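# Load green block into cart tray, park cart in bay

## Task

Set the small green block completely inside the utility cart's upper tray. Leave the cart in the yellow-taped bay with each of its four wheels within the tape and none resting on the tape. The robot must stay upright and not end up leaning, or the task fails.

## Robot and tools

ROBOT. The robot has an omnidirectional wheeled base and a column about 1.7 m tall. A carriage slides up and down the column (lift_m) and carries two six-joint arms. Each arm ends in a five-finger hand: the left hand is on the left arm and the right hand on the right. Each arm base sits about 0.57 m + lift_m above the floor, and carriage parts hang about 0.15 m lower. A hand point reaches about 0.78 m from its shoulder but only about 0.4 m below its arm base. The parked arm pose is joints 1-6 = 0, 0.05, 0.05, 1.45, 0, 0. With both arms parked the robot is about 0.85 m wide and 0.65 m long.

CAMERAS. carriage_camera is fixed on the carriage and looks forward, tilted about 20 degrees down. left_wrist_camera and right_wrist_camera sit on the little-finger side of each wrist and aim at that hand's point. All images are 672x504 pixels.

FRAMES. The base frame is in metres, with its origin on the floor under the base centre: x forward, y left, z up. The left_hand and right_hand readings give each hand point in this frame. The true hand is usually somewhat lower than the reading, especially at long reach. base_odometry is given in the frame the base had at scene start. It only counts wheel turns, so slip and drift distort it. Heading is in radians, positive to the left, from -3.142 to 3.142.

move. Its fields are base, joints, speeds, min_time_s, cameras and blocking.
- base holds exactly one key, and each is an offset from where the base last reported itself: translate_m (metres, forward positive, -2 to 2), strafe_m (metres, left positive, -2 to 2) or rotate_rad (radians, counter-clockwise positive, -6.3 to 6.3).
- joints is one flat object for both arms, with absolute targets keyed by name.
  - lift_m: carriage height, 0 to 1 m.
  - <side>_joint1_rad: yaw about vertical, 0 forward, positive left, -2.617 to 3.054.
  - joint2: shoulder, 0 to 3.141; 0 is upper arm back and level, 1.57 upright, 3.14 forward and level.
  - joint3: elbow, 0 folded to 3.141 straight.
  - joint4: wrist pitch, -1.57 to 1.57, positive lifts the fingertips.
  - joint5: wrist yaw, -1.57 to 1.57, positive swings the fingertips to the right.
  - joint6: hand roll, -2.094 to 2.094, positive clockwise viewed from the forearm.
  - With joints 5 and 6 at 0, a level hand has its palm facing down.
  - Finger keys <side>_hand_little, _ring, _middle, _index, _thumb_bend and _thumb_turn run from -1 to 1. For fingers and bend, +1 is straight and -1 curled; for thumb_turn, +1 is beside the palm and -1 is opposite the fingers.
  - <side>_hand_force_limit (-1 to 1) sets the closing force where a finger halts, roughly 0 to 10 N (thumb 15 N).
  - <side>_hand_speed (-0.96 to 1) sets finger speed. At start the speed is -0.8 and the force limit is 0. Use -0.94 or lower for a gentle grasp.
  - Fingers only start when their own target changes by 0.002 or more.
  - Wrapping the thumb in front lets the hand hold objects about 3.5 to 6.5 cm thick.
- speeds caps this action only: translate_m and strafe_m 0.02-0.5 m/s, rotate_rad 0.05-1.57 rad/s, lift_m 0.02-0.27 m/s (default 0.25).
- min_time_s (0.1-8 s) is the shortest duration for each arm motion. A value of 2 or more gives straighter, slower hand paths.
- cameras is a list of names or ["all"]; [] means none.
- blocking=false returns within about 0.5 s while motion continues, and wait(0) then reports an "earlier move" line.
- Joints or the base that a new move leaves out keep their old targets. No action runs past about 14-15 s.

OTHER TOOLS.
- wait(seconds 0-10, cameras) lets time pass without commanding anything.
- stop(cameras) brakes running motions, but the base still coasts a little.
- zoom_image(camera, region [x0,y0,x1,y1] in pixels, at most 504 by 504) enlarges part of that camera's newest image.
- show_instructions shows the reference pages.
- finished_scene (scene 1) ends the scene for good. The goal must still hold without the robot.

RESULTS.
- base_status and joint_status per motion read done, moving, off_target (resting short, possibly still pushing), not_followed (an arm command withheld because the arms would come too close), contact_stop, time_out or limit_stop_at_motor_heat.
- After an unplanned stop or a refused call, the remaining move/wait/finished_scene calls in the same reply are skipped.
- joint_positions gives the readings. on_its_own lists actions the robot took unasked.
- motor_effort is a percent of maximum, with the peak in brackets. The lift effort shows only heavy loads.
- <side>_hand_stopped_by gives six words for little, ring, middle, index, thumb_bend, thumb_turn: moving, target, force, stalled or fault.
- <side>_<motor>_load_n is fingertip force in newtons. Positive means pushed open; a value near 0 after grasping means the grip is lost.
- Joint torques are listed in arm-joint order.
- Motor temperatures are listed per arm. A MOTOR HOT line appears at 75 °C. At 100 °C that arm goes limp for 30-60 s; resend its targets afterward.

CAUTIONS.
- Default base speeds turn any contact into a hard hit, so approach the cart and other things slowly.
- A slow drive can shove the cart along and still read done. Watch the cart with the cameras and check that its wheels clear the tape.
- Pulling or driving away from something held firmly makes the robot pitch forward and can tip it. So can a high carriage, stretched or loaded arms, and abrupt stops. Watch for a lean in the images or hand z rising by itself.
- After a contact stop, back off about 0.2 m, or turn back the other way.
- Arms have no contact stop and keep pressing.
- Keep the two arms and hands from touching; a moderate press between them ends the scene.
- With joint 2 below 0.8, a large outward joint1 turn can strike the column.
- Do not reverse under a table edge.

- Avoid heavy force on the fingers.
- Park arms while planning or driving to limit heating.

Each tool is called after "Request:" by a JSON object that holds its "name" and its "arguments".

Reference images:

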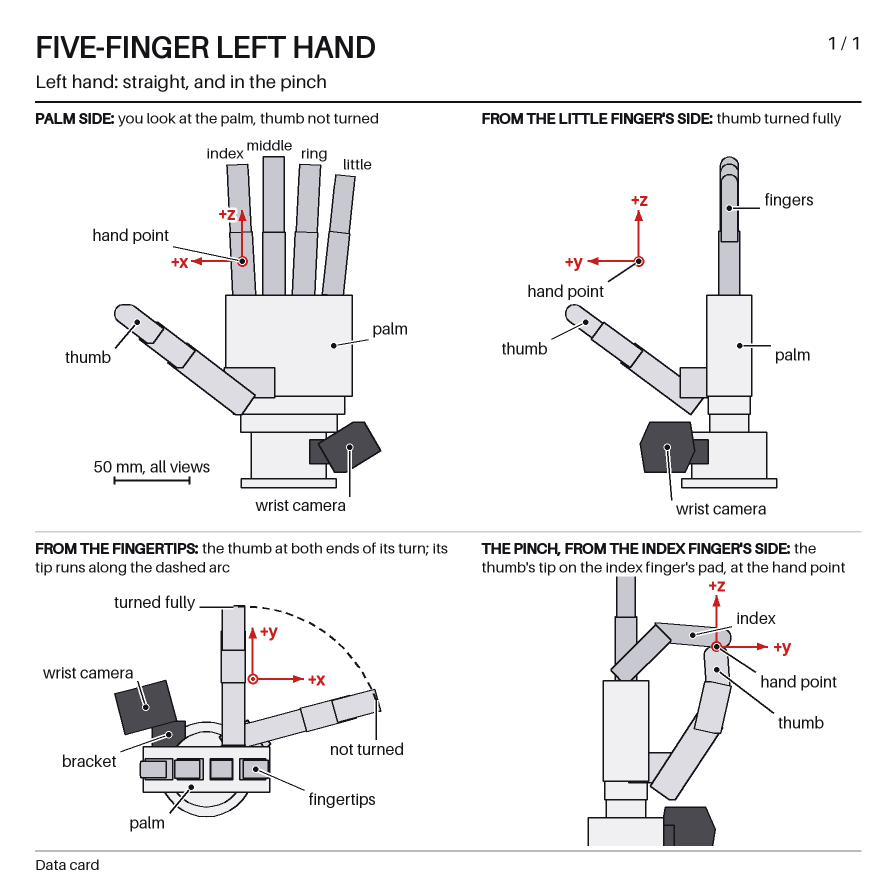

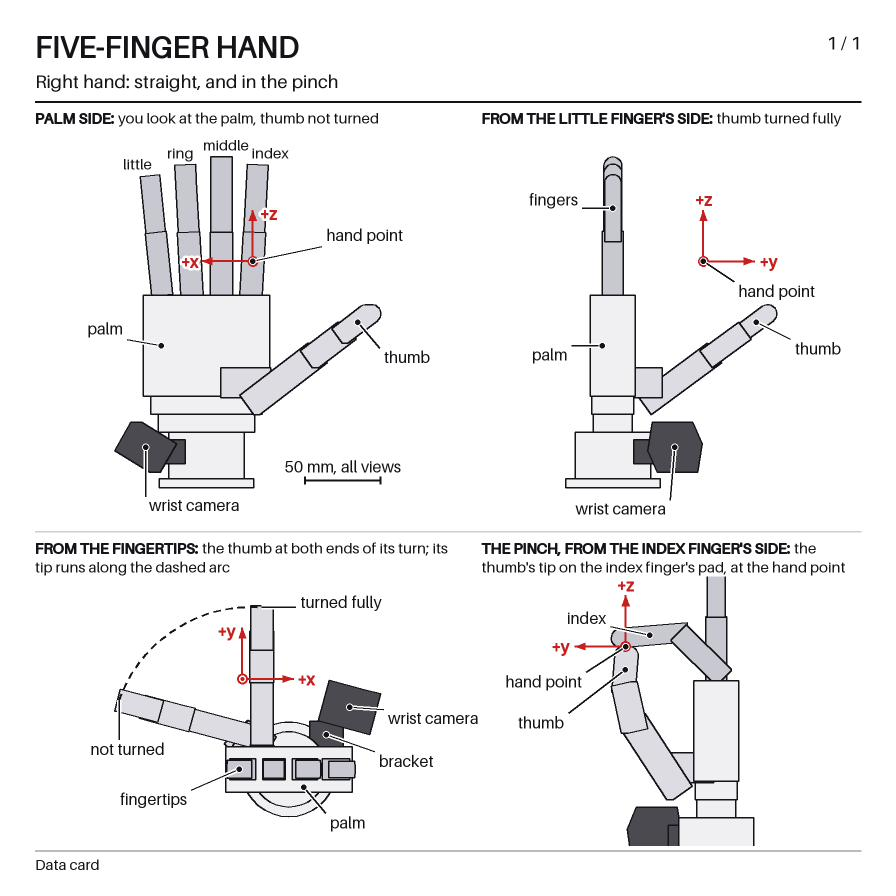

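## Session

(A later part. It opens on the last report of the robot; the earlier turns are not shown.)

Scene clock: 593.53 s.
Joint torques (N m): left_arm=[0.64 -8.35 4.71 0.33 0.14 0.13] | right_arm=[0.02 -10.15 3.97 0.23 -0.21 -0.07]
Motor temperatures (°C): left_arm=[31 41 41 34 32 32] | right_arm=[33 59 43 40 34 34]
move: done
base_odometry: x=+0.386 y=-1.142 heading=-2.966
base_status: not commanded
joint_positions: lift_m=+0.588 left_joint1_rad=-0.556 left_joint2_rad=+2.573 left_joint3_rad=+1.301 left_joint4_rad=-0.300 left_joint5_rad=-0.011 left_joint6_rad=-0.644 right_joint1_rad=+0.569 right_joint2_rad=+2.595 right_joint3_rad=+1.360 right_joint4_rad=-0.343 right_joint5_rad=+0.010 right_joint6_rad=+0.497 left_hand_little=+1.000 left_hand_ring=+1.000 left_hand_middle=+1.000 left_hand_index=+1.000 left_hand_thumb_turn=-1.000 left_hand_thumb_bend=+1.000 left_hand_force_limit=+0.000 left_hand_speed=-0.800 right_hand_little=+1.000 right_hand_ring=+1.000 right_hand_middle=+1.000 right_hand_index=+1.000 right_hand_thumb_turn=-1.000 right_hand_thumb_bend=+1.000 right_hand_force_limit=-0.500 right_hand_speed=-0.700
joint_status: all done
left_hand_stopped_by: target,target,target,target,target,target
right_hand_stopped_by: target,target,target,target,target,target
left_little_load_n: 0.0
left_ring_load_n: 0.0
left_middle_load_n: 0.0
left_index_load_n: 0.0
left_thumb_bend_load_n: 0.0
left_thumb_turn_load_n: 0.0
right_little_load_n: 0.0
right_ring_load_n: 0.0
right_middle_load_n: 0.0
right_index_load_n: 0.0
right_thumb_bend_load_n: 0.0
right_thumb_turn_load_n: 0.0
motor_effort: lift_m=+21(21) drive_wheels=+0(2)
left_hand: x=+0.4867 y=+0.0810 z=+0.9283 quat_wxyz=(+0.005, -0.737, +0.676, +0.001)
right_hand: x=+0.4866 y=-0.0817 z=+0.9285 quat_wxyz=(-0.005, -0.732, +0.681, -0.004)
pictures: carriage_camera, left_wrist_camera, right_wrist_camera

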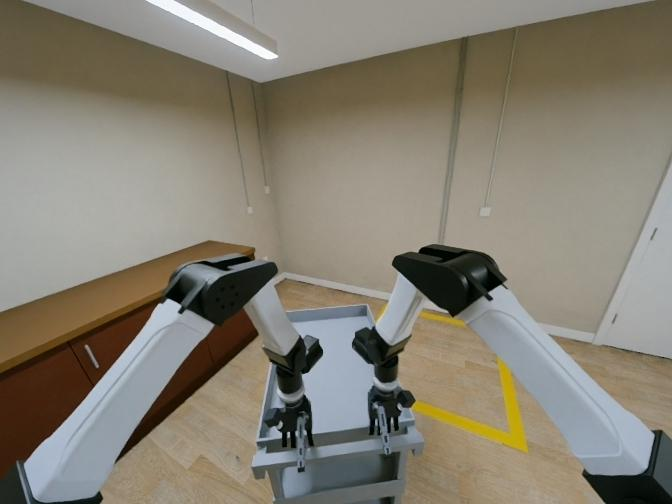

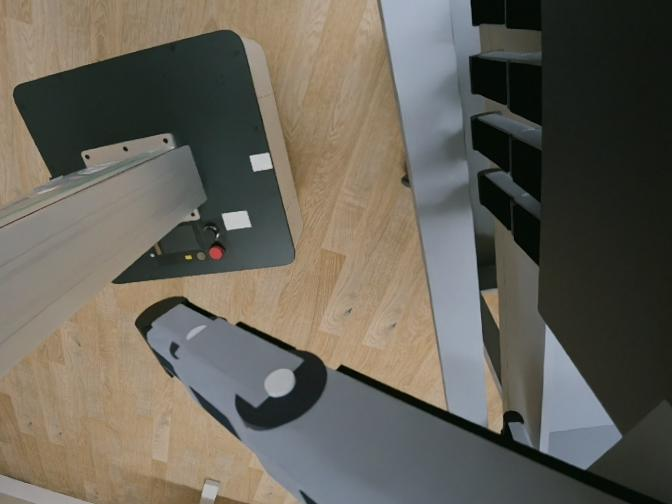

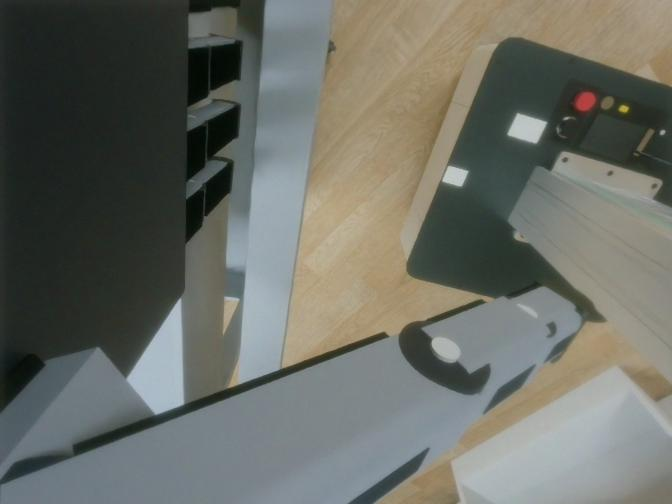

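Request:
{"name": "move", "arguments": {"joints": {"lift_m": 0.55}, "speeds": {"lift_m": 0.05}, "cameras": ["right_wrist_camera", "left_wrist_camera"]}}

Request:
{"name": "move", "arguments": {"joints": {"lift_m": 0.515}, "speeds": {"lift_m": 0.05}, "cameras": ["all"]}}

Scene clock: 601.47 s.
Joint torques (N m): left_arm=[0.57 -8.5 4.52 0.32 0.14 0.15] | right_arm=[-0.09 -9.96 4.15 0.26 -0.17 0.02]
Motor temperatures (°C): left_arm=[31 42 41 33 32 32] | right_arm=[33 59 43 40 34 34]
move: done
base_odometry: x=+0.386 y=-1.142 heading=-2.966
base_status: not commanded
joint_positions: lift_m=+0.550 left_joint1_rad=-0.556 left_joint2_rad=+2.575 left_joint3_rad=+1.303 left_joint4_rad=-0.303 left_joint5_rad=-0.011 left_joint6_rad=-0.643 right_joint1_rad=+0.569 right_joint2_rad=+2.595 right_joint3_rad=+1.360 right_joint4_rad=-0.344 right_joint5_rad=+0.010 right_joint6_rad=+0.497 left_hand_little=+1.000 left_hand_ring=+1.000 left_hand_middle=+1.000 left_hand_index=+1.000 left_hand_thumb_turn=-1.000 left_hand_thumb_bend=+1.000 left_hand_force_limit=+0.000 left_hand_speed=-0.800 right_hand_little=+1.000 right_hand_ring=+1.000 right_hand_middle=+1.000 right_hand_index=+1.000 right_hand_thumb_turn=-1.000 right_hand_thumb_bend=+1.000 right_hand_force_limit=-0.500 right_hand_speed=-0.700
joint_status: all done
left_hand_stopped_by: target,target,target,target,target,target
right_hand_stopped_by: target,target,target,target,target,target
left_little_load_n: 0.0
left_ring_load_n: -0.5
left_middle_load_n: 0.0
left_index_load_n: 0.0
left_thumb_bend_load_n: 0.0
left_thumb_turn_load_n: 0.0
right_little_load_n: 0.0
right_ring_load_n: 0.0
right_middle_load_n: 0.0
right_index_load_n: 0.0
right_thumb_bend_load_n: 0.0
right_thumb_turn_load_n: 0.0
motor_effort: lift_m=+21(21) drive_wheels=-2(2)
left_hand: x=+0.4861 y=+0.0814 z=+0.8899 quat_wxyz=(+0.005, -0.737, +0.676, +0.003)
right_hand: x=+0.4864 y=-0.0818 z=+0.8905 quat_wxyz=(-0.005, -0.732, +0.681, -0.004)
pictures: left_wrist_camera, right_wrist_camera

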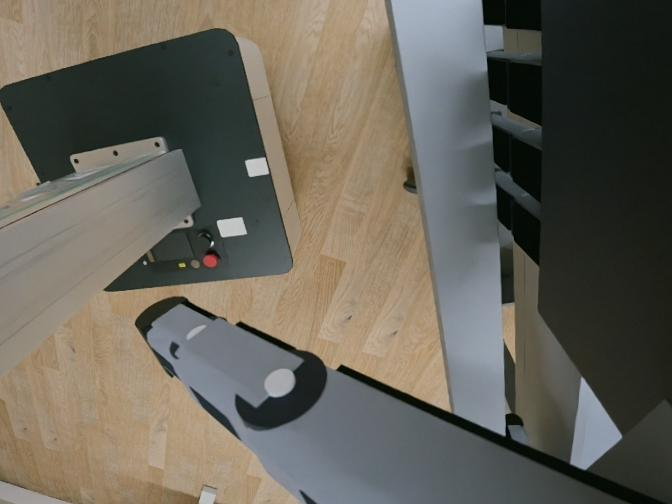

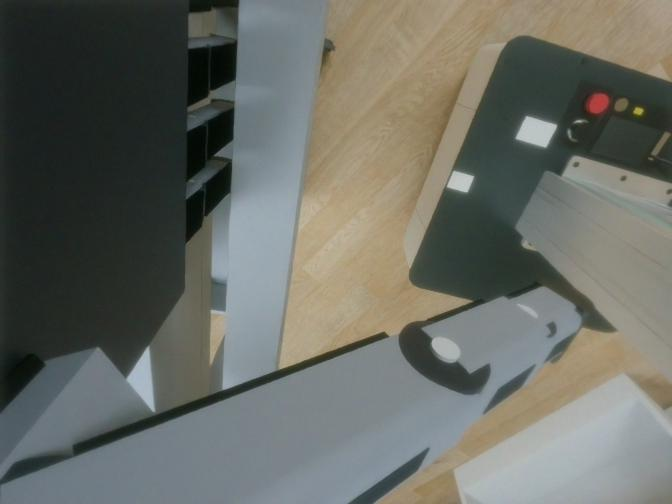

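Scene clock: 602.50 s.
Joint torques (N m): left_arm=[0.65 -8.73 4.49 0.33 0.13 0.15] | right_arm=[-0.09 -10.1 4.23 0.29 -0.13 -0.06]
Motor temperatures (°C): left_arm=[31 42 41 33 32 32] | right_arm=[33 59 43 40 34 34]
move: done
base_odometry: x=+0.386 y=-1.142 heading=-2.966
base_status: not commanded
joint_positions: lift_m=+0.515 left_joint1_rad=-0.556 left_joint2_rad=+2.576 left_joint3_rad=+1.304 left_joint4_rad=-0.304 left_joint5_rad=-0.011 left_joint6_rad=-0.643 right_joint1_rad=+0.569 right_joint2_rad=+2.595 right_joint3_rad=+1.359 right_joint4_rad=-0.345 right_joint5_rad=+0.010 right_joint6_rad=+0.497 left_hand_little=+1.000 left_hand_ring=+1.000 left_hand_middle=+1.000 left_hand_index=+1.000 left_hand_thumb_turn=-1.000 left_hand_thumb_bend=+1.000 left_hand_force_limit=+0.000 left_hand_speed=-0.800 right_hand_little=+1.000 right_hand_ring=+1.000 right_hand_middle=+1.000 right_hand_index=+1.000 right_hand_thumb_turn=-1.000 right_hand_thumb_bend=+1.000 right_hand_force_limit=-0.500 right_hand_speed=-0.700
joint_status: all done
left_hand_stopped_by: target,target,target,target,target,target
right_hand_stopped_by: target,target,target,target,target,target
left_little_load_n: -0.5
left_ring_load_n: 0.0
left_middle_load_n: 0.0
left_index_load_n: 0.0
left_thumb_bend_load_n: 0.0
left_thumb_turn_load_n: 0.0
right_little_load_n: 0.0
right_ring_load_n: 0.0
right_middle_load_n: 0.0
right_index_load_n: 0.0
right_thumb_bend_load_n: 0.0
right_thumb_turn_load_n: 0.0
motor_effort: lift_m=+21(21) drive_wheels=-2(2)
left_hand: x=+0.4860 y=+0.0815 z=+0.8546 quat_wxyz=(+0.005, -0.737, +0.676, +0.003)
right_hand: x=+0.4857 y=-0.0822 z=+0.8555 quat_wxyz=(-0.006, -0.732, +0.681, -0.003)
pictures: carriage_camera, left_wrist_camera, right_wrist_camera

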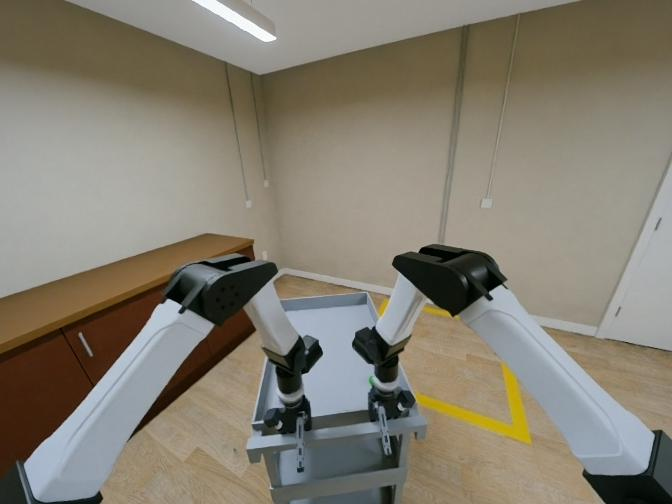

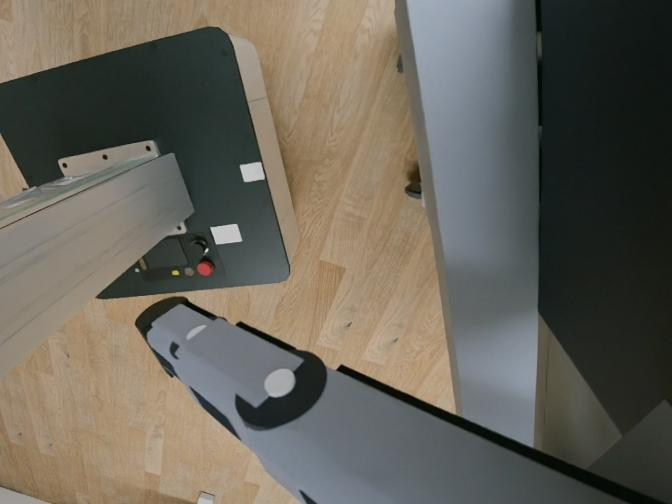

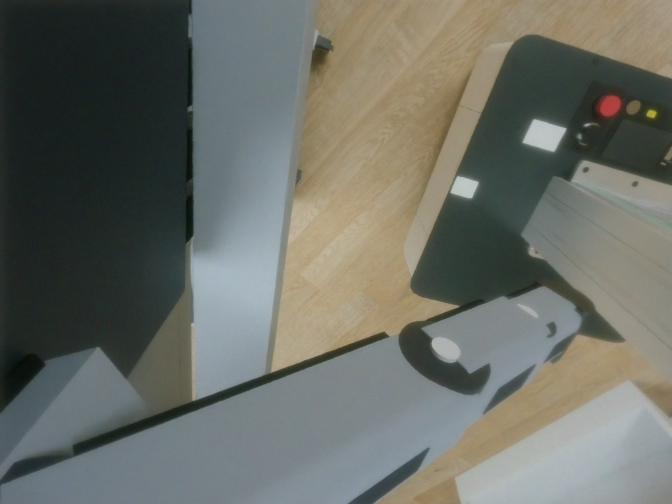

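Request:
{"name": "move", "arguments": {"joints": {"lift_m": 0.507, "left_hand_speed": -0.9, "right_hand_speed": -0.9, "left_hand_force_limit": -0.4, "right_hand_force_limit": -0.4, "left_hand_thumb_bend": -0.6, "right_hand_thumb_bend": -0.6}, "speeds": {"lift_m": 0.03}, "cameras": ["all"]}}

Scene clock: 615.97 s.
Joint torques (N m): left_arm=[0.68 -8.75 4.38 0.4 0.11 0.14] | right_arm=[-0.14 -10.18 4.07 0.35 -0.21 0.07]
Motor temperatures (°C): left_arm=[31 45 41 33 32 32] | right_arm=[33 60 42 40 34 34]
move: off_target
base_odometry: x=+0.386 y=-1.142 heading=-2.966
base_status: not commanded
joint_positions: lift_m=+0.507 left_joint1_rad=-0.556 left_joint2_rad=+2.577 left_joint3_rad=+1.305 left_joint4_rad=-0.312 left_joint5_rad=-0.010 left_joint6_rad=-0.642 right_joint1_rad=+0.569 right_joint2_rad=+2.595 right_joint3_rad=+1.359 right_joint4_rad=-0.350 right_joint5_rad=+0.009 right_joint6_rad=+0.487 left_hand_little=+1.000 left_hand_ring=+1.000 left_hand_middle=+1.000 left_hand_index=+1.000 left_hand_thumb_turn=-1.000 left_hand_thumb_bend=-0.410 left_hand_force_limit=-0.400 left_hand_speed=-0.900 right_hand_little=+1.000 right_hand_ring=+1.000 right_hand_middle=+1.000 right_hand_index=+1.000 right_hand_thumb_turn=-1.000 right_hand_thumb_bend=-0.384 right_hand_force_limit=-0.400 right_hand_speed=-0.900
joint_status: left_hand_thumb_bend off_target (ended at -0.410, target -0.600); right_hand_thumb_bend off_target (ended at -0.384, target -0.600); the others done
left_hand_stopped_by: target,target,target,target,force,target
right_hand_stopped_by: target,target,target,target,force,target
left_little_load_n: 0.0
left_ring_load_n: 0.0
left_middle_load_n: 0.0
left_index_load_n: 0.0
left_thumb_bend_load_n: 4.5
left_thumb_turn_load_n: 0.5
right_little_load_n: 0.0
right_ring_load_n: 0.0
right_middle_load_n: 0.0
right_index_load_n: 0.0
right_thumb_bend_load_n: 4.5
right_thumb_turn_load_n: 1.0
motor_effort: lift_m=+20(21) drive_wheels=-2(2)
left_hand: x=+0.4839 y=+0.0827 z=+0.8467 quat_wxyz=(+0.004, -0.737, +0.676, +0.008)
right_hand: x=+0.4842 y=-0.0834 z=+0.8478 quat_wxyz=(-0.009, -0.736, +0.677, -0.002)
pictures: carriage_camera, left_wrist_camera, right_wrist_camera

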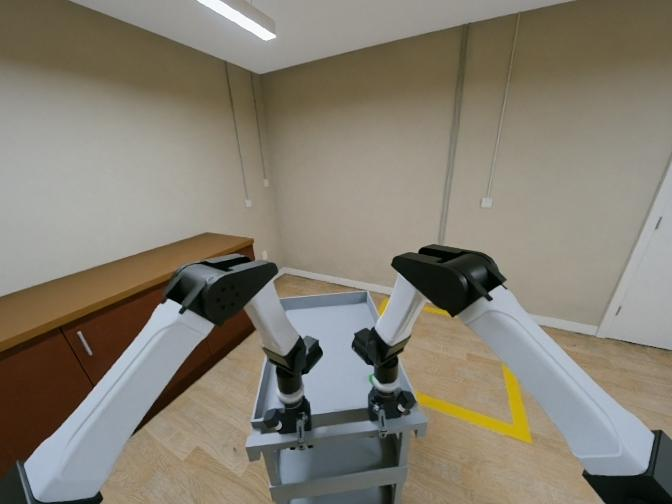

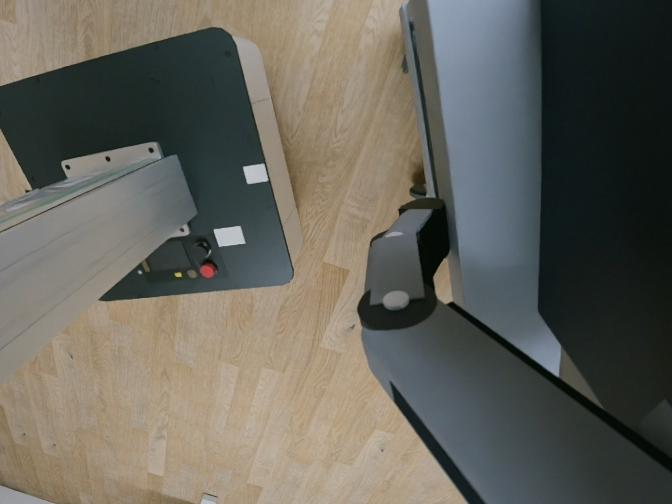

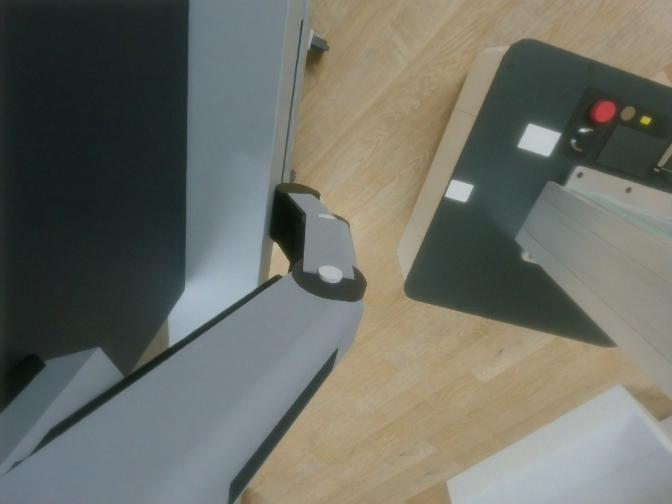

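Request:
{"name": "move", "arguments": {"joints": {"left_hand_force_limit": -0.3, "right_hand_force_limit": -0.3, "left_hand_index": -0.7, "left_hand_middle": -0.7, "left_hand_ring": -0.7, "left_hand_little": -0.7, "right_hand_index": -0.7, "right_hand_middle": -0.7, "right_hand_ring": -0.7, "right_hand_little": -0.7}, "cameras": ["all"]}}

Scene clock: 624.73 s.
Joint torques (N m): left_arm=[0.18 -9.11 4.33 0.16 0.19 -0.17] | right_arm=[-0.03 -10.43 4.08 0.15 -0.13 0.47]
Motor temperatures (°C): left_arm=[31 46 41 33 32 32] | right_arm=[33 60 42 39 34 34]
move: off_target
base_odometry: x=+0.386 y=-1.142 heading=-2.966
base_status: not commanded
joint_positions: lift_m=+0.507 left_joint1_rad=-0.550 left_joint2_rad=+2.582 left_joint3_rad=+1.305 left_joint4_rad=-0.288 left_joint5_rad=-0.016 left_joint6_rad=-0.618 right_joint1_rad=+0.569 right_joint2_rad=+2.599 right_joint3_rad=+1.359 right_joint4_rad=-0.328 right_joint5_rad=+0.004 right_joint6_rad=+0.449 left_hand_little=+0.275 left_hand_ring=+0.312 left_hand_middle=+0.341 left_hand_index=+0.377 left_hand_thumb_turn=-1.000 left_hand_thumb_bend=-0.406 left_hand_force_limit=-0.300 left_hand_speed=-0.900 right_hand_little=+0.424 right_hand_ring=+0.443 right_hand_middle=+0.461 right_hand_index=+0.480 right_hand_thumb_turn=-1.000 right_hand_thumb_bend=-0.377 right_hand_force_limit=-0.300 right_hand_speed=-0.900
joint_status: left_hand_little off_target (ended at +0.275, target -0.700); left_hand_ring off_target (ended at +0.312, target -0.700); left_hand_middle off_target (ended at +0.341, target -0.700); left_hand_index off_target (ended at +0.377, target -0.700); right_hand_little off_target (ended at +0.424, target -0.700); right_hand_ring off_target (ended at +0.443, target -0.700); right_hand_middle off_target (ended at +0.461, target -0.700); right_hand_index off_target (ended at +0.480, target -0.700); the others done
left_hand_stopped_by: force,force,force,force,force,target
right_hand_stopped_by: force,force,force,force,force,target
left_little_load_n: 3.5
left_ring_load_n: 2.5
left_middle_load_n: 2.0
left_index_load_n: 2.0
left_thumb_bend_load_n: 26.0
left_thumb_turn_load_n: 4.0
right_little_load_n: 3.5
right_ring_load_n: 3.0
right_middle_load_n: 2.5
right_index_load_n: 2.5
right_thumb_bend_load_n: 31.0
right_thumb_turn_load_n: 5.5
motor_effort: lift_m=+20(21) drive_wheels=+0(2)
left_hand: x=+0.4889 y=+0.0840 z=+0.8441 quat_wxyz=(+0.008, -0.730, +0.683, -0.001)
right_hand: x=+0.4868 y=-0.0824 z=+0.8460 quat_wxyz=(+0.001, -0.748, +0.664, -0.002)
pictures: carriage_camera, left_wrist_camera, right_wrist_camera

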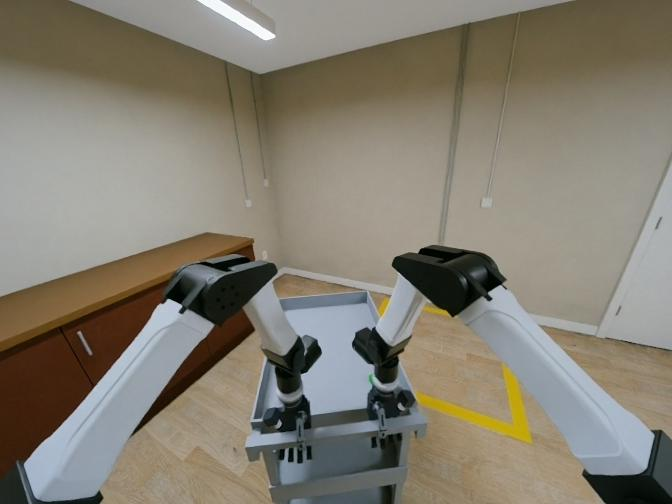

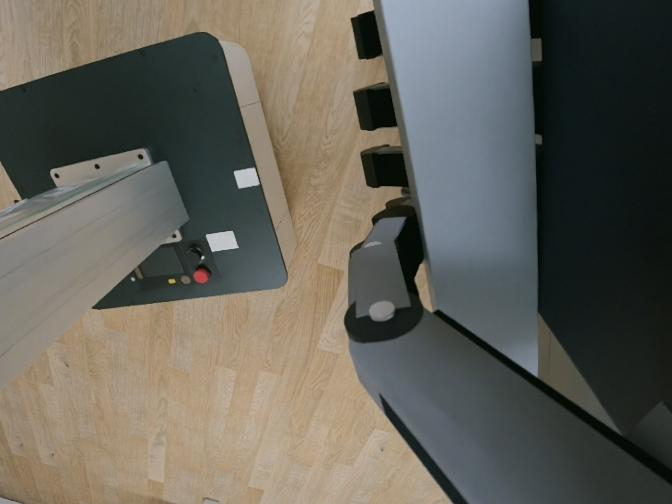

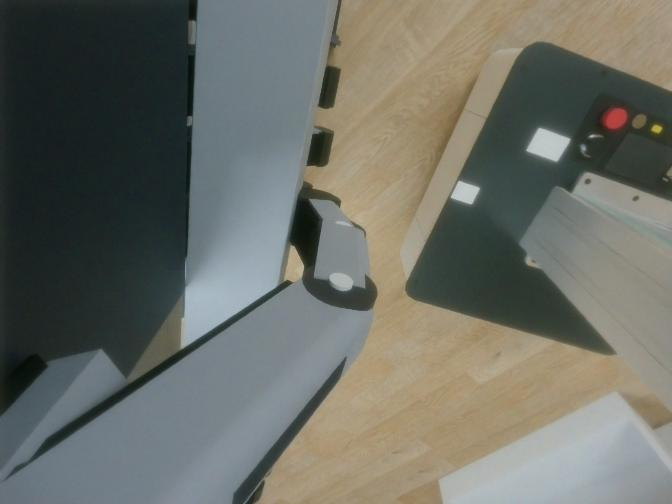

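Request:
{"name": "move", "arguments": {"joints": {"left_hand_thumb_bend": -0.385, "right_hand_thumb_bend": -0.352}, "cameras": []}}

Scene clock: 627.33 s.
Joint torques (N m): left_arm=[0.12 -9.1 4.4 0.18 0.19 -0.16] | right_arm=[-0.12 -10.54 4.18 0.1 -0.17 0.43]
Motor temperatures (°C): left_arm=[31 46 41 33 32 32] | right_arm=[33 61 42 39 34 34]
move: done
base_odometry: x=+0.386 y=-1.142 heading=-2.966
base_status: not commanded
joint_positions: lift_m=+0.507 left_joint1_rad=-0.550 left_joint2_rad=+2.582 left_joint3_rad=+1.305 left_joint4_rad=-0.288 left_joint5_rad=-0.016 left_joint6_rad=-0.618 right_joint1_rad=+0.569 right_joint2_rad=+2.599 right_joint3_rad=+1.359 right_joint4_rad=-0.328 right_joint5_rad=+0.004 right_joint6_rad=+0.449 left_hand_little=+0.275 left_hand_ring=+0.312 left_hand_middle=+0.341 left_hand_index=+0.377 left_hand_thumb_turn=-1.000 left_hand_thumb_bend=-0.379 left_hand_force_limit=-0.300 left_hand_speed=-0.900 right_hand_little=+0.424 right_hand_ring=+0.443 right_hand_middle=+0.461 right_hand_index=+0.480 right_hand_thumb_turn=-1.000 right_hand_thumb_bend=-0.343 right_hand_force_limit=-0.300 right_hand_speed=-0.900
joint_status: all done
left_hand_stopped_by: force,force,force,force,force,target
right_hand_stopped_by: force,force,force,force,force,target
left_little_load_n: 3.5
left_ring_load_n: 2.0
left_middle_load_n: 1.5
left_index_load_n: 1.5
left_thumb_bend_load_n: 22.5
left_thumb_turn_load_n: 4.0
right_little_load_n: 2.5
right_ring_load_n: 2.5
right_middle_load_n: 2.0
right_index_load_n: 2.0
right_thumb_bend_load_n: 23.5
right_thumb_turn_load_n: 4.5
motor_effort: lift_m=+20(21) drive_wheels=+0(0)
left_hand: x=+0.4889 y=+0.0840 z=+0.8441 quat_wxyz=(+0.008, -0.730, +0.683, -0.001)
right_hand: x=+0.4868 y=-0.0824 z=+0.8460 quat_wxyz=(+0.001, -0.748, +0.664, -0.002)

Request:
{"name": "move", "arguments": {"joints": {"left_hand_thumb_bend": -0.33, "right_hand_thumb_bend": -0.29}, "cameras": []}}

Scene clock: 629.87 s.
Joint torques (N m): left_arm=[0.16 -9.09 4.4 0.17 0.19 -0.16] | right_arm=[-0.16 -10.61 4.11 0.15 -0.11 0.49]
Motor temperatures (°C): left_arm=[31 47 41 33 32 32] | right_arm=[33 61 42 39 34 34]
move: done
base_odometry: x=+0.386 y=-1.142 heading=-2.966
base_status: not commanded
joint_positions: lift_m=+0.507 left_joint1_rad=-0.550 left_joint2_rad=+2.582 left_joint3_rad=+1.305 left_joint4_rad=-0.287 left_joint5_rad=-0.016 left_joint6_rad=-0.618 right_joint1_rad=+0.569 right_joint2_rad=+2.599 right_joint3_rad=+1.359 right_joint4_rad=-0.328 right_joint5_rad=+0.004 right_joint6_rad=+0.449 left_hand_little=+0.275 left_hand_ring=+0.312 left_hand_middle=+0.340 left_hand_index=+0.377 left_hand_thumb_turn=-1.000 left_hand_thumb_bend=-0.325 left_hand_force_limit=-0.300 left_hand_speed=-0.900 right_hand_little=+0.424 right_hand_ring=+0.443 right_hand_middle=+0.461 right_hand_index=+0.480 right_hand_thumb_turn=-1.000 right_hand_thumb_bend=-0.286 right_hand_force_limit=-0.300 right_hand_speed=-0.900
joint_status: all done
left_hand_stopped_by: force,force,force,force,force,target
right_hand_stopped_by: force,force,force,force,force,target
left_little_load_n: 2.5
left_ring_load_n: 1.0
left_middle_load_n: 1.0
left_index_load_n: 1.0
left_thumb_bend_load_n: 15.0
left_thumb_turn_load_n: 3.5
right_little_load_n: 2.0
right_ring_load_n: 1.5
right_middle_load_n: 1.0
right_index_load_n: 1.0
right_thumb_bend_load_n: 11.5
right_thumb_turn_load_n: 3.0
motor_effort: lift_m=+21(21) drive_wheels=+0(0)
left_hand: x=+0.4891 y=+0.0839 z=+0.8440 quat_wxyz=(+0.008, -0.730, +0.683, -0.001)
right_hand: x=+0.4868 y=-0.0824 z=+0.8460 quat_wxyz=(+0.001, -0.748, +0.664, -0.002)

Request:
{"name": "move", "arguments": {"base": {"rotate_rad": -0.15}, "speeds": {"rotate_rad": 0.1}, "cameras": ["all"]}}

Scene clock: 633.87 s.
Joint torques (N m): left_arm=[-0.29 -9.28 4.29 0.82 0.34 0.52] | right_arm=[-1.13 -10.88 3.77 -0.48 0 1.2]
Motor temperatures (°C): left_arm=[31 47 41 33 32 32] | right_arm=[33 61 42 39 34 34]
move: done
base_odometry: x=+0.386 y=-1.142 heading=-3.115
base_status: done
joint_positions: lift_m=+0.507 left_joint1_rad=-0.546 left_joint2_rad=+2.586 left_joint3_rad=+1.304 left_joint4_rad=-0.361 left_joint5_rad=-0.034 left_joint6_rad=-0.674 right_joint1_rad=+0.583 right_joint2_rad=+2.599 right_joint3_rad=+1.363 right_joint4_rad=-0.250 right_joint5_rad=-0.014 right_joint6_rad=+0.377 left_hand_little=+0.274 left_hand_ring=+0.312 left_hand_middle=+0.340 left_hand_index=+0.377 left_hand_thumb_turn=-1.000 left_hand_thumb_bend=-0.324 left_hand_force_limit=-0.300 left_hand_speed=-0.900 right_hand_little=+0.424 right_hand_ring=+0.443 right_hand_middle=+0.461 right_hand_index=+0.480 right_hand_thumb_turn=-1.000 right_hand_thumb_bend=-0.283 right_hand_force_limit=-0.300 right_hand_speed=-0.900
joint_status: not commanded
left_hand_stopped_by: force,force,force,force,force,target
right_hand_stopped_by: force,force,force,force,force,target
left_little_load_n: 0.0
left_ring_load_n: 0.0
left_middle_load_n: 0.0
left_index_load_n: 1.0
left_thumb_bend_load_n: 18.0
left_thumb_turn_load_n: 3.0
right_little_load_n: 4.5
right_ring_load_n: 0.0
right_middle_load_n: 0.0
right_index_load_n: 0.0
right_thumb_bend_load_n: 16.0
right_thumb_turn_load_n: 0.5
motor_effort: lift_m=+20(21) drive_wheels=+5(8)
left_hand: x=+0.4760 y=+0.0962 z=+0.8444 quat_wxyz=(+0.011, -0.750, +0.660, +0.038)
right_hand: x=+0.4996 y=-0.0678 z=+0.8449 quat_wxyz=(+0.043, -0.776, +0.630, -0.006)
pictures: carriage_camera, left_wrist_camera, right_wrist_camera

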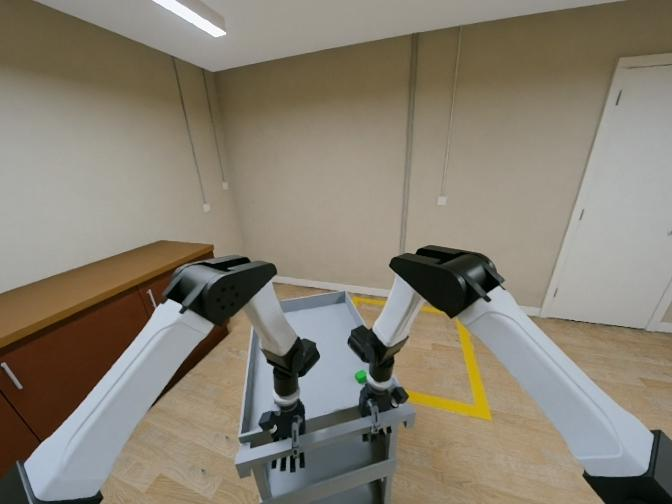

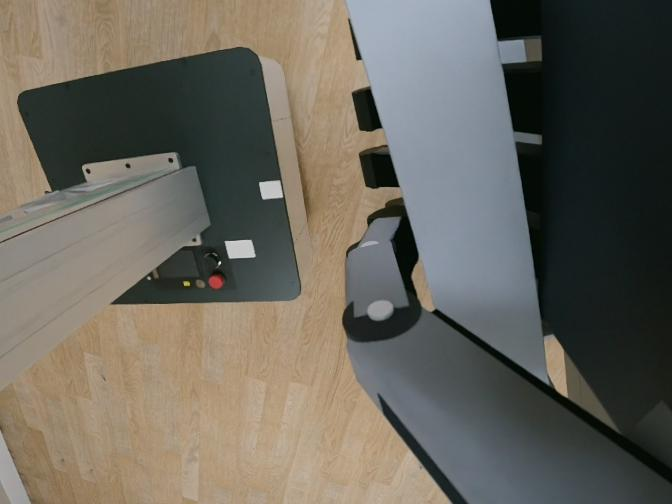

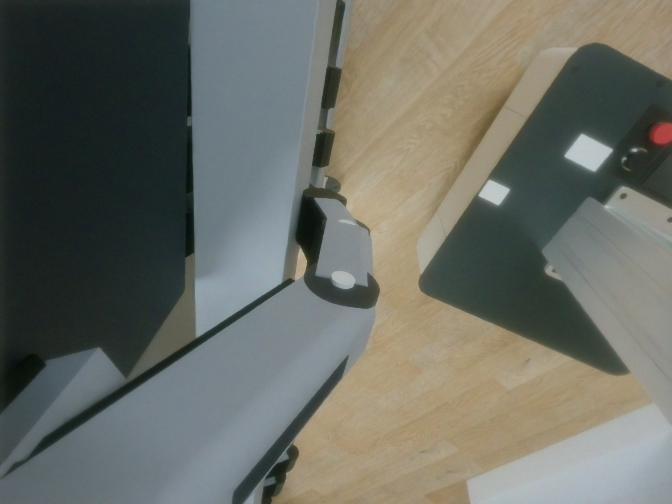

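Request:
{"name": "move", "arguments": {"base": {"translate_m": 0.2}, "speeds": {"translate_m": 0.08}, "cameras": ["carriage_camera"]}}

Request:
{"name": "move", "arguments": {"base": {"rotate_rad": -0.15}, "speeds": {"rotate_rad": 0.1}, "cameras": ["carriage_camera"]}}

Scene clock: 640.93 s.
Joint torques (N m): left_arm=[0.16 -9.59 3.88 0.16 -0.14 -0.57] | right_arm=[-0.09 -10.51 5.41 0.5 -0.04 0]
Motor temperatures (°C): left_arm=[31 47 41 33 32 32] | right_arm=[33 62 42 39 34 34]
move: done
base_odometry: x=+0.186 y=-1.147 heading=-3.116
base_status: done
joint_positions: lift_m=+0.507 left_joint1_rad=-0.551 left_joint2_rad=+2.587 left_joint3_rad=+1.311 left_joint4_rad=-0.286 left_joint5_rad=+0.023 left_joint6_rad=-0.582 right_joint1_rad=+0.570 right_joint2_rad=+2.601 right_joint3_rad=+1.344 right_joint4_rad=-0.381 right_joint5_rad=-0.008 right_joint6_rad=+0.492 left_hand_little=+0.275 left_hand_ring=+0.312 left_hand_middle=+0.340 left_hand_index=+0.377 left_hand_thumb_turn=-1.000 left_hand_thumb_bend=-0.324 left_hand_force_limit=-0.300 left_hand_speed=-0.900 right_hand_little=+0.424 right_hand_ring=+0.443 right_hand_middle=+0.461 right_hand_index=+0.480 right_hand_thumb_turn=-1.000 right_hand_thumb_bend=-0.283 right_hand_force_limit=-0.300 right_hand_speed=-0.900
joint_status: not commanded
left_hand_stopped_by: force,force,force,force,force,target
right_hand_stopped_by: force,force,force,force,force,target
left_little_load_n: 3.5
left_ring_load_n: 1.5
left_middle_load_n: 0.5
left_index_load_n: 0.0
left_thumb_bend_load_n: 17.0
left_thumb_turn_load_n: 1.5
right_little_load_n: 0.0
right_ring_load_n: 0.0
right_middle_load_n: 0.5
right_index_load_n: 2.0
right_thumb_bend_load_n: 11.0
right_thumb_turn_load_n: 2.5
motor_effort: lift_m=+20(21) drive_wheels=-7(11)
left_hand: x=+0.4850 y=+0.0788 z=+0.8453 quat_wxyz=(-0.010, -0.718, +0.696, -0.006)
right_hand: x=+0.4678 y=-0.0894 z=+0.8470 quat_wxyz=(-0.032, -0.733, +0.679, +0.012)

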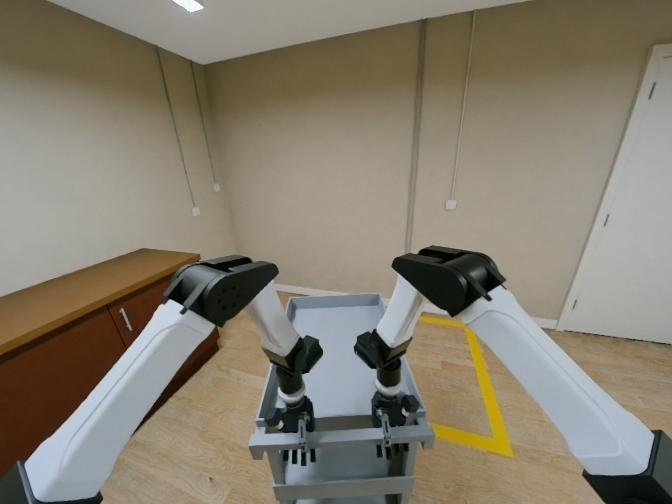

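Scene clock: 642.87 s.
Joint torques (N m): left_arm=[-0.62 -9.43 3.74 0.79 0.36 0.18] | right_arm=[-0.68 -10.76 3.85 -0.4 0.12 1.02]
Motor temperatures (°C): left_arm=[31 47 41 33 32 32] | right_arm=[33 62 42 39 34 34]
move: done
base_odometry: x=+0.186 y=-1.147 heading=+3.018
base_status: done
joint_positions: lift_m=+0.507 left_joint1_rad=-0.542 left_joint2_rad=+2.587 left_joint3_rad=+1.311 left_joint4_rad=-0.355 left_joint5_rad=-0.036 left_joint6_rad=-0.646 right_joint1_rad=+0.576 right_joint2_rad=+2.601 right_joint3_rad=+1.362 right_joint4_rad=-0.255 right_joint5_rad=-0.022 right_joint6_rad=+0.400 left_hand_little=+0.274 left_hand_ring=+0.312 left_hand_middle=+0.340 left_hand_index=+0.377 left_hand_thumb_turn=-1.000 left_hand_thumb_bend=-0.324 left_hand_force_limit=-0.300 left_hand_speed=-0.900 right_hand_little=+0.424 right_hand_ring=+0.443 right_hand_middle=+0.461 right_hand_index=+0.480 right_hand_thumb_turn=-1.000 right_hand_thumb_bend=-0.283 right_hand_force_limit=-0.300 right_hand_speed=-0.900
joint_status: not commanded
left_hand_stopped_by: force,force,force,force,force,target
right_hand_stopped_by: force,force,force,force,force,target
left_little_load_n: 0.0
left_ring_load_n: 0.5
left_middle_load_n: 0.0
left_index_load_n: 2.0
left_thumb_bend_load_n: 17.5
left_thumb_turn_load_n: 3.5
right_little_load_n: 4.5
right_ring_load_n: 0.5
right_middle_load_n: 0.0
right_index_load_n: 0.0
right_thumb_bend_load_n: 14.5
right_thumb_turn_load_n: 0.5
motor_effort: lift_m=+20(21) drive_wheels=+5(7)
left_hand: x=+0.4794 y=+0.0967 z=+0.8444 quat_wxyz=(+0.012, -0.742, +0.669, +0.033)
right_hand: x=+0.4982 y=-0.0683 z=+0.8445 quat_wxyz=(+0.040, -0.766, +0.641, -0.001)

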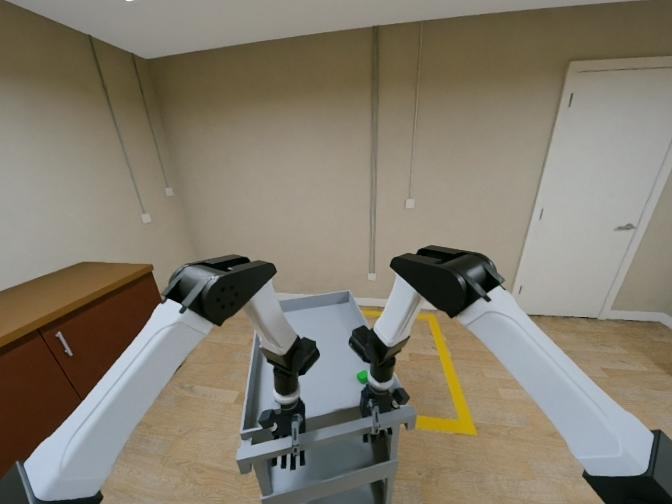

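Request:
{"name": "move", "arguments": {"base": {"translate_m": 0.2}, "speeds": {"translate_m": 0.08}, "cameras": []}}

Request:
{"name": "move", "arguments": {"base": {"rotate_rad": -0.2}, "speeds": {"rotate_rad": 0.1}, "cameras": []}}

Request:
{"name": "move", "arguments": {"base": {"translate_m": 0.15}, "speeds": {"translate_m": 0.08}, "cameras": ["all"]}}

Scene clock: 649.23 s.
Joint torques (N m): left_arm=[0.53 -9.57 3.93 0.06 -0.25 -0.67] | right_arm=[-0.06 -10.67 5.53 0.55 -0.1 -0.04]
Motor temperatures (°C): left_arm=[31 48 41 33 32 32] | right_arm=[33 63 42 39 34 34]
move: done
base_odometry: x=-0.013 y=-1.123 heading=+3.017
base_status: done
joint_positions: lift_m=+0.507 left_joint1_rad=-0.554 left_joint2_rad=+2.587 left_joint3_rad=+1.311 left_joint4_rad=-0.273 left_joint5_rad=+0.031 left_joint6_rad=-0.574 right_joint1_rad=+0.568 right_joint2_rad=+2.604 right_joint3_rad=+1.344 right_joint4_rad=-0.395 right_joint5_rad=-0.002 right_joint6_rad=+0.496 left_hand_little=+0.275 left_hand_ring=+0.312 left_hand_middle=+0.340 left_hand_index=+0.377 left_hand_thumb_turn=-1.000 left_hand_thumb_bend=-0.324 left_hand_force_limit=-0.300 left_hand_speed=-0.900 right_hand_little=+0.424 right_hand_ring=+0.443 right_hand_middle=+0.461 right_hand_index=+0.480 right_hand_thumb_turn=-1.000 right_hand_thumb_bend=-0.283 right_hand_force_limit=-0.300 right_hand_speed=-0.900
joint_status: not commanded
left_hand_stopped_by: force,force,force,force,force,target
right_hand_stopped_by: force,force,force,force,force,target
left_little_load_n: 4.0
left_ring_load_n: 1.5
left_middle_load_n: 0.0
left_index_load_n: 0.0
left_thumb_bend_load_n: 17.0
left_thumb_turn_load_n: 1.5
right_little_load_n: 0.0
right_ring_load_n: 0.0
right_middle_load_n: 0.0
right_index_load_n: 2.5
right_thumb_bend_load_n: 11.0
right_thumb_turn_load_n: 2.5
motor_effort: lift_m=+20(21) drive_wheels=-7(11)
left_hand: x=+0.4865 y=+0.0751 z=+0.8454 quat_wxyz=(-0.013, -0.714, +0.700, -0.014)
right_hand: x=+0.4647 y=-0.0932 z=+0.8467 quat_wxyz=(-0.041, -0.732, +0.680, +0.011)

Scene clock: 651.67 s.
Joint torques (N m): left_arm=[-0.51 -9.36 4.07 0.86 0.4 0.32] | right_arm=[-1.17 -11.21 3.67 -0.48 0.11 1.14]
Motor temperatures (°C): left_arm=[31 48 41 33 32 32] | right_arm=[33 63 42 39 34 34]
move: done
base_odometry: x=-0.013 y=-1.123 heading=+2.817
base_status: done
joint_positions: lift_m=+0.507 left_joint1_rad=-0.542 left_joint2_rad=+2.587 left_joint3_rad=+1.307 left_joint4_rad=-0.359 left_joint5_rad=-0.038 left_joint6_rad=-0.658 right_joint1_rad=+0.580 right_joint2_rad=+2.604 right_joint3_rad=+1.365 right_joint4_rad=-0.247 right_joint5_rad=-0.026 right_joint6_rad=+0.384 left_hand_little=+0.274 left_hand_ring=+0.312 left_hand_middle=+0.340 left_hand_index=+0.377 left_hand_thumb_turn=-1.000 left_hand_thumb_bend=-0.324 left_hand_force_limit=-0.300 left_hand_speed=-0.900 right_hand_little=+0.424 right_hand_ring=+0.443 right_hand_middle=+0.461 right_hand_index=+0.480 right_hand_thumb_turn=-1.000 right_hand_thumb_bend=-0.283 right_hand_force_limit=-0.300 right_hand_speed=-0.900
joint_status: not commanded
left_hand_stopped_by: force,force,force,force,force,target
right_hand_stopped_by: force,force,force,force,force,target
left_little_load_n: 0.0
left_ring_load_n: 0.0
left_middle_load_n: 0.0
left_index_load_n: 1.0
left_thumb_bend_load_n: 18.5
left_thumb_turn_load_n: 2.5
right_little_load_n: 4.5
right_ring_load_n: 0.5
right_middle_load_n: 0.0
right_index_load_n: 0.0
right_thumb_bend_load_n: 14.0
right_thumb_turn_load_n: 0.5
motor_effort: lift_m=+20(21) drive_wheels=+6(11)
left_hand: x=+0.4777 y=+0.0977 z=+0.8441 quat_wxyz=(+0.013, -0.746, +0.665, +0.037)
right_hand: x=+0.4992 y=-0.0664 z=+0.8439 quat_wxyz=(+0.045, -0.772, +0.634, +0.000)

Scene clock: 654.23 s.
Joint torques (N m): left_arm=[0.53 -9.57 3.89 0.04 -0.23 -0.62] | right_arm=[-0.03 -10.7 5.45 0.51 -0.11 -0.02]
Motor temperatures (°C): left_arm=[31 48 41 33 32 32] | right_arm=[33 63 42 39 34 34]
move: done
base_odometry: x=-0.155 y=-1.075 heading=+2.817
base_status: done
joint_positions: lift_m=+0.507 left_joint1_rad=-0.555 left_joint2_rad=+2.587 left_joint3_rad=+1.311 left_joint4_rad=-0.275 left_joint5_rad=+0.032 left_joint6_rad=-0.580 right_joint1_rad=+0.568 right_joint2_rad=+2.604 right_joint3_rad=+1.342 right_joint4_rad=-0.389 right_joint5_rad=-0.002 right_joint6_rad=+0.493 left_hand_little=+0.275 left_hand_ring=+0.312 left_hand_middle=+0.340 left_hand_index=+0.377 left_hand_thumb_turn=-1.000 left_hand_thumb_bend=-0.324 left_hand_force_limit=-0.300 left_hand_speed=-0.900 right_hand_little=+0.424 right_hand_ring=+0.443 right_hand_middle=+0.461 right_hand_index=+0.480 right_hand_thumb_turn=-1.000 right_hand_thumb_bend=-0.283 right_hand_force_limit=-0.300 right_hand_speed=-0.900
joint_status: not commanded
left_hand_stopped_by: force,force,force,force,force,target
right_hand_stopped_by: force,force,force,force,force,target
left_little_load_n: 3.5
left_ring_load_n: 1.5
left_middle_load_n: 0.0
left_index_load_n: 0.0
left_thumb_bend_load_n: 17.5
left_thumb_turn_load_n: 2.0
right_little_load_n: 0.0
right_ring_load_n: 0.0
right_middle_load_n: 0.5
right_index_load_n: 2.0
right_thumb_bend_load_n: 10.0
right_thumb_turn_load_n: 2.5
motor_effort: lift_m=+20(21) drive_wheels=-7(10)
left_hand: x=+0.4856 y=+0.0747 z=+0.8455 quat_wxyz=(-0.014, -0.716, +0.698, -0.013)
right_hand: x=+0.4651 y=-0.0930 z=+0.8462 quat_wxyz=(-0.039, -0.733, +0.679, +0.011)
pictures: carriage_camera, left_wrist_camera, right_wrist_camera

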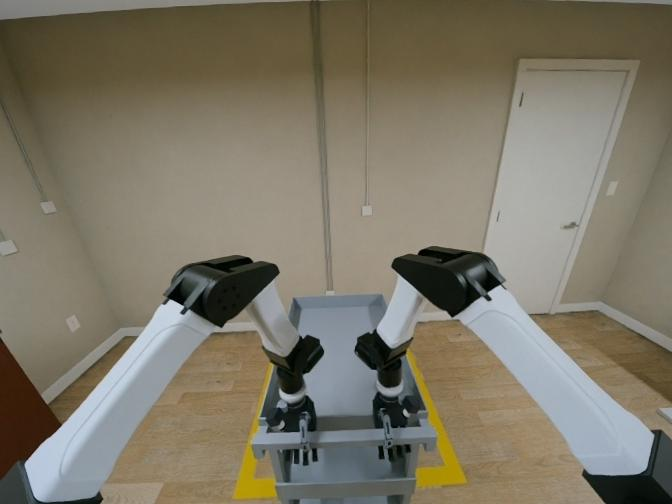

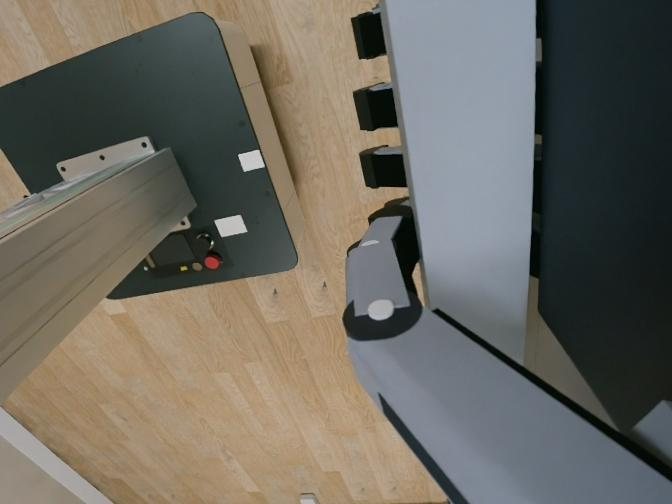

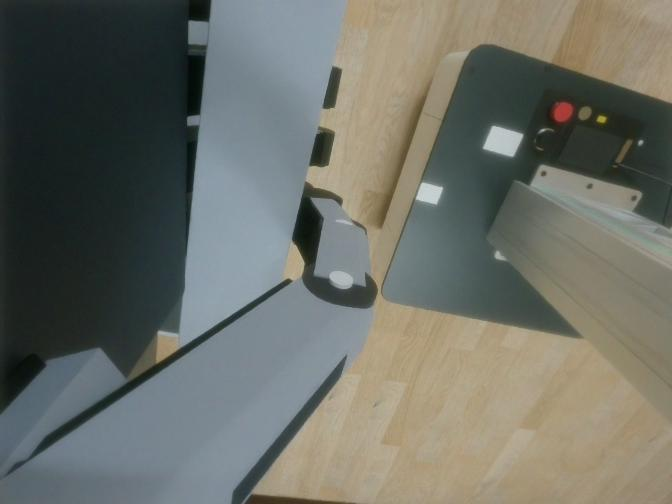

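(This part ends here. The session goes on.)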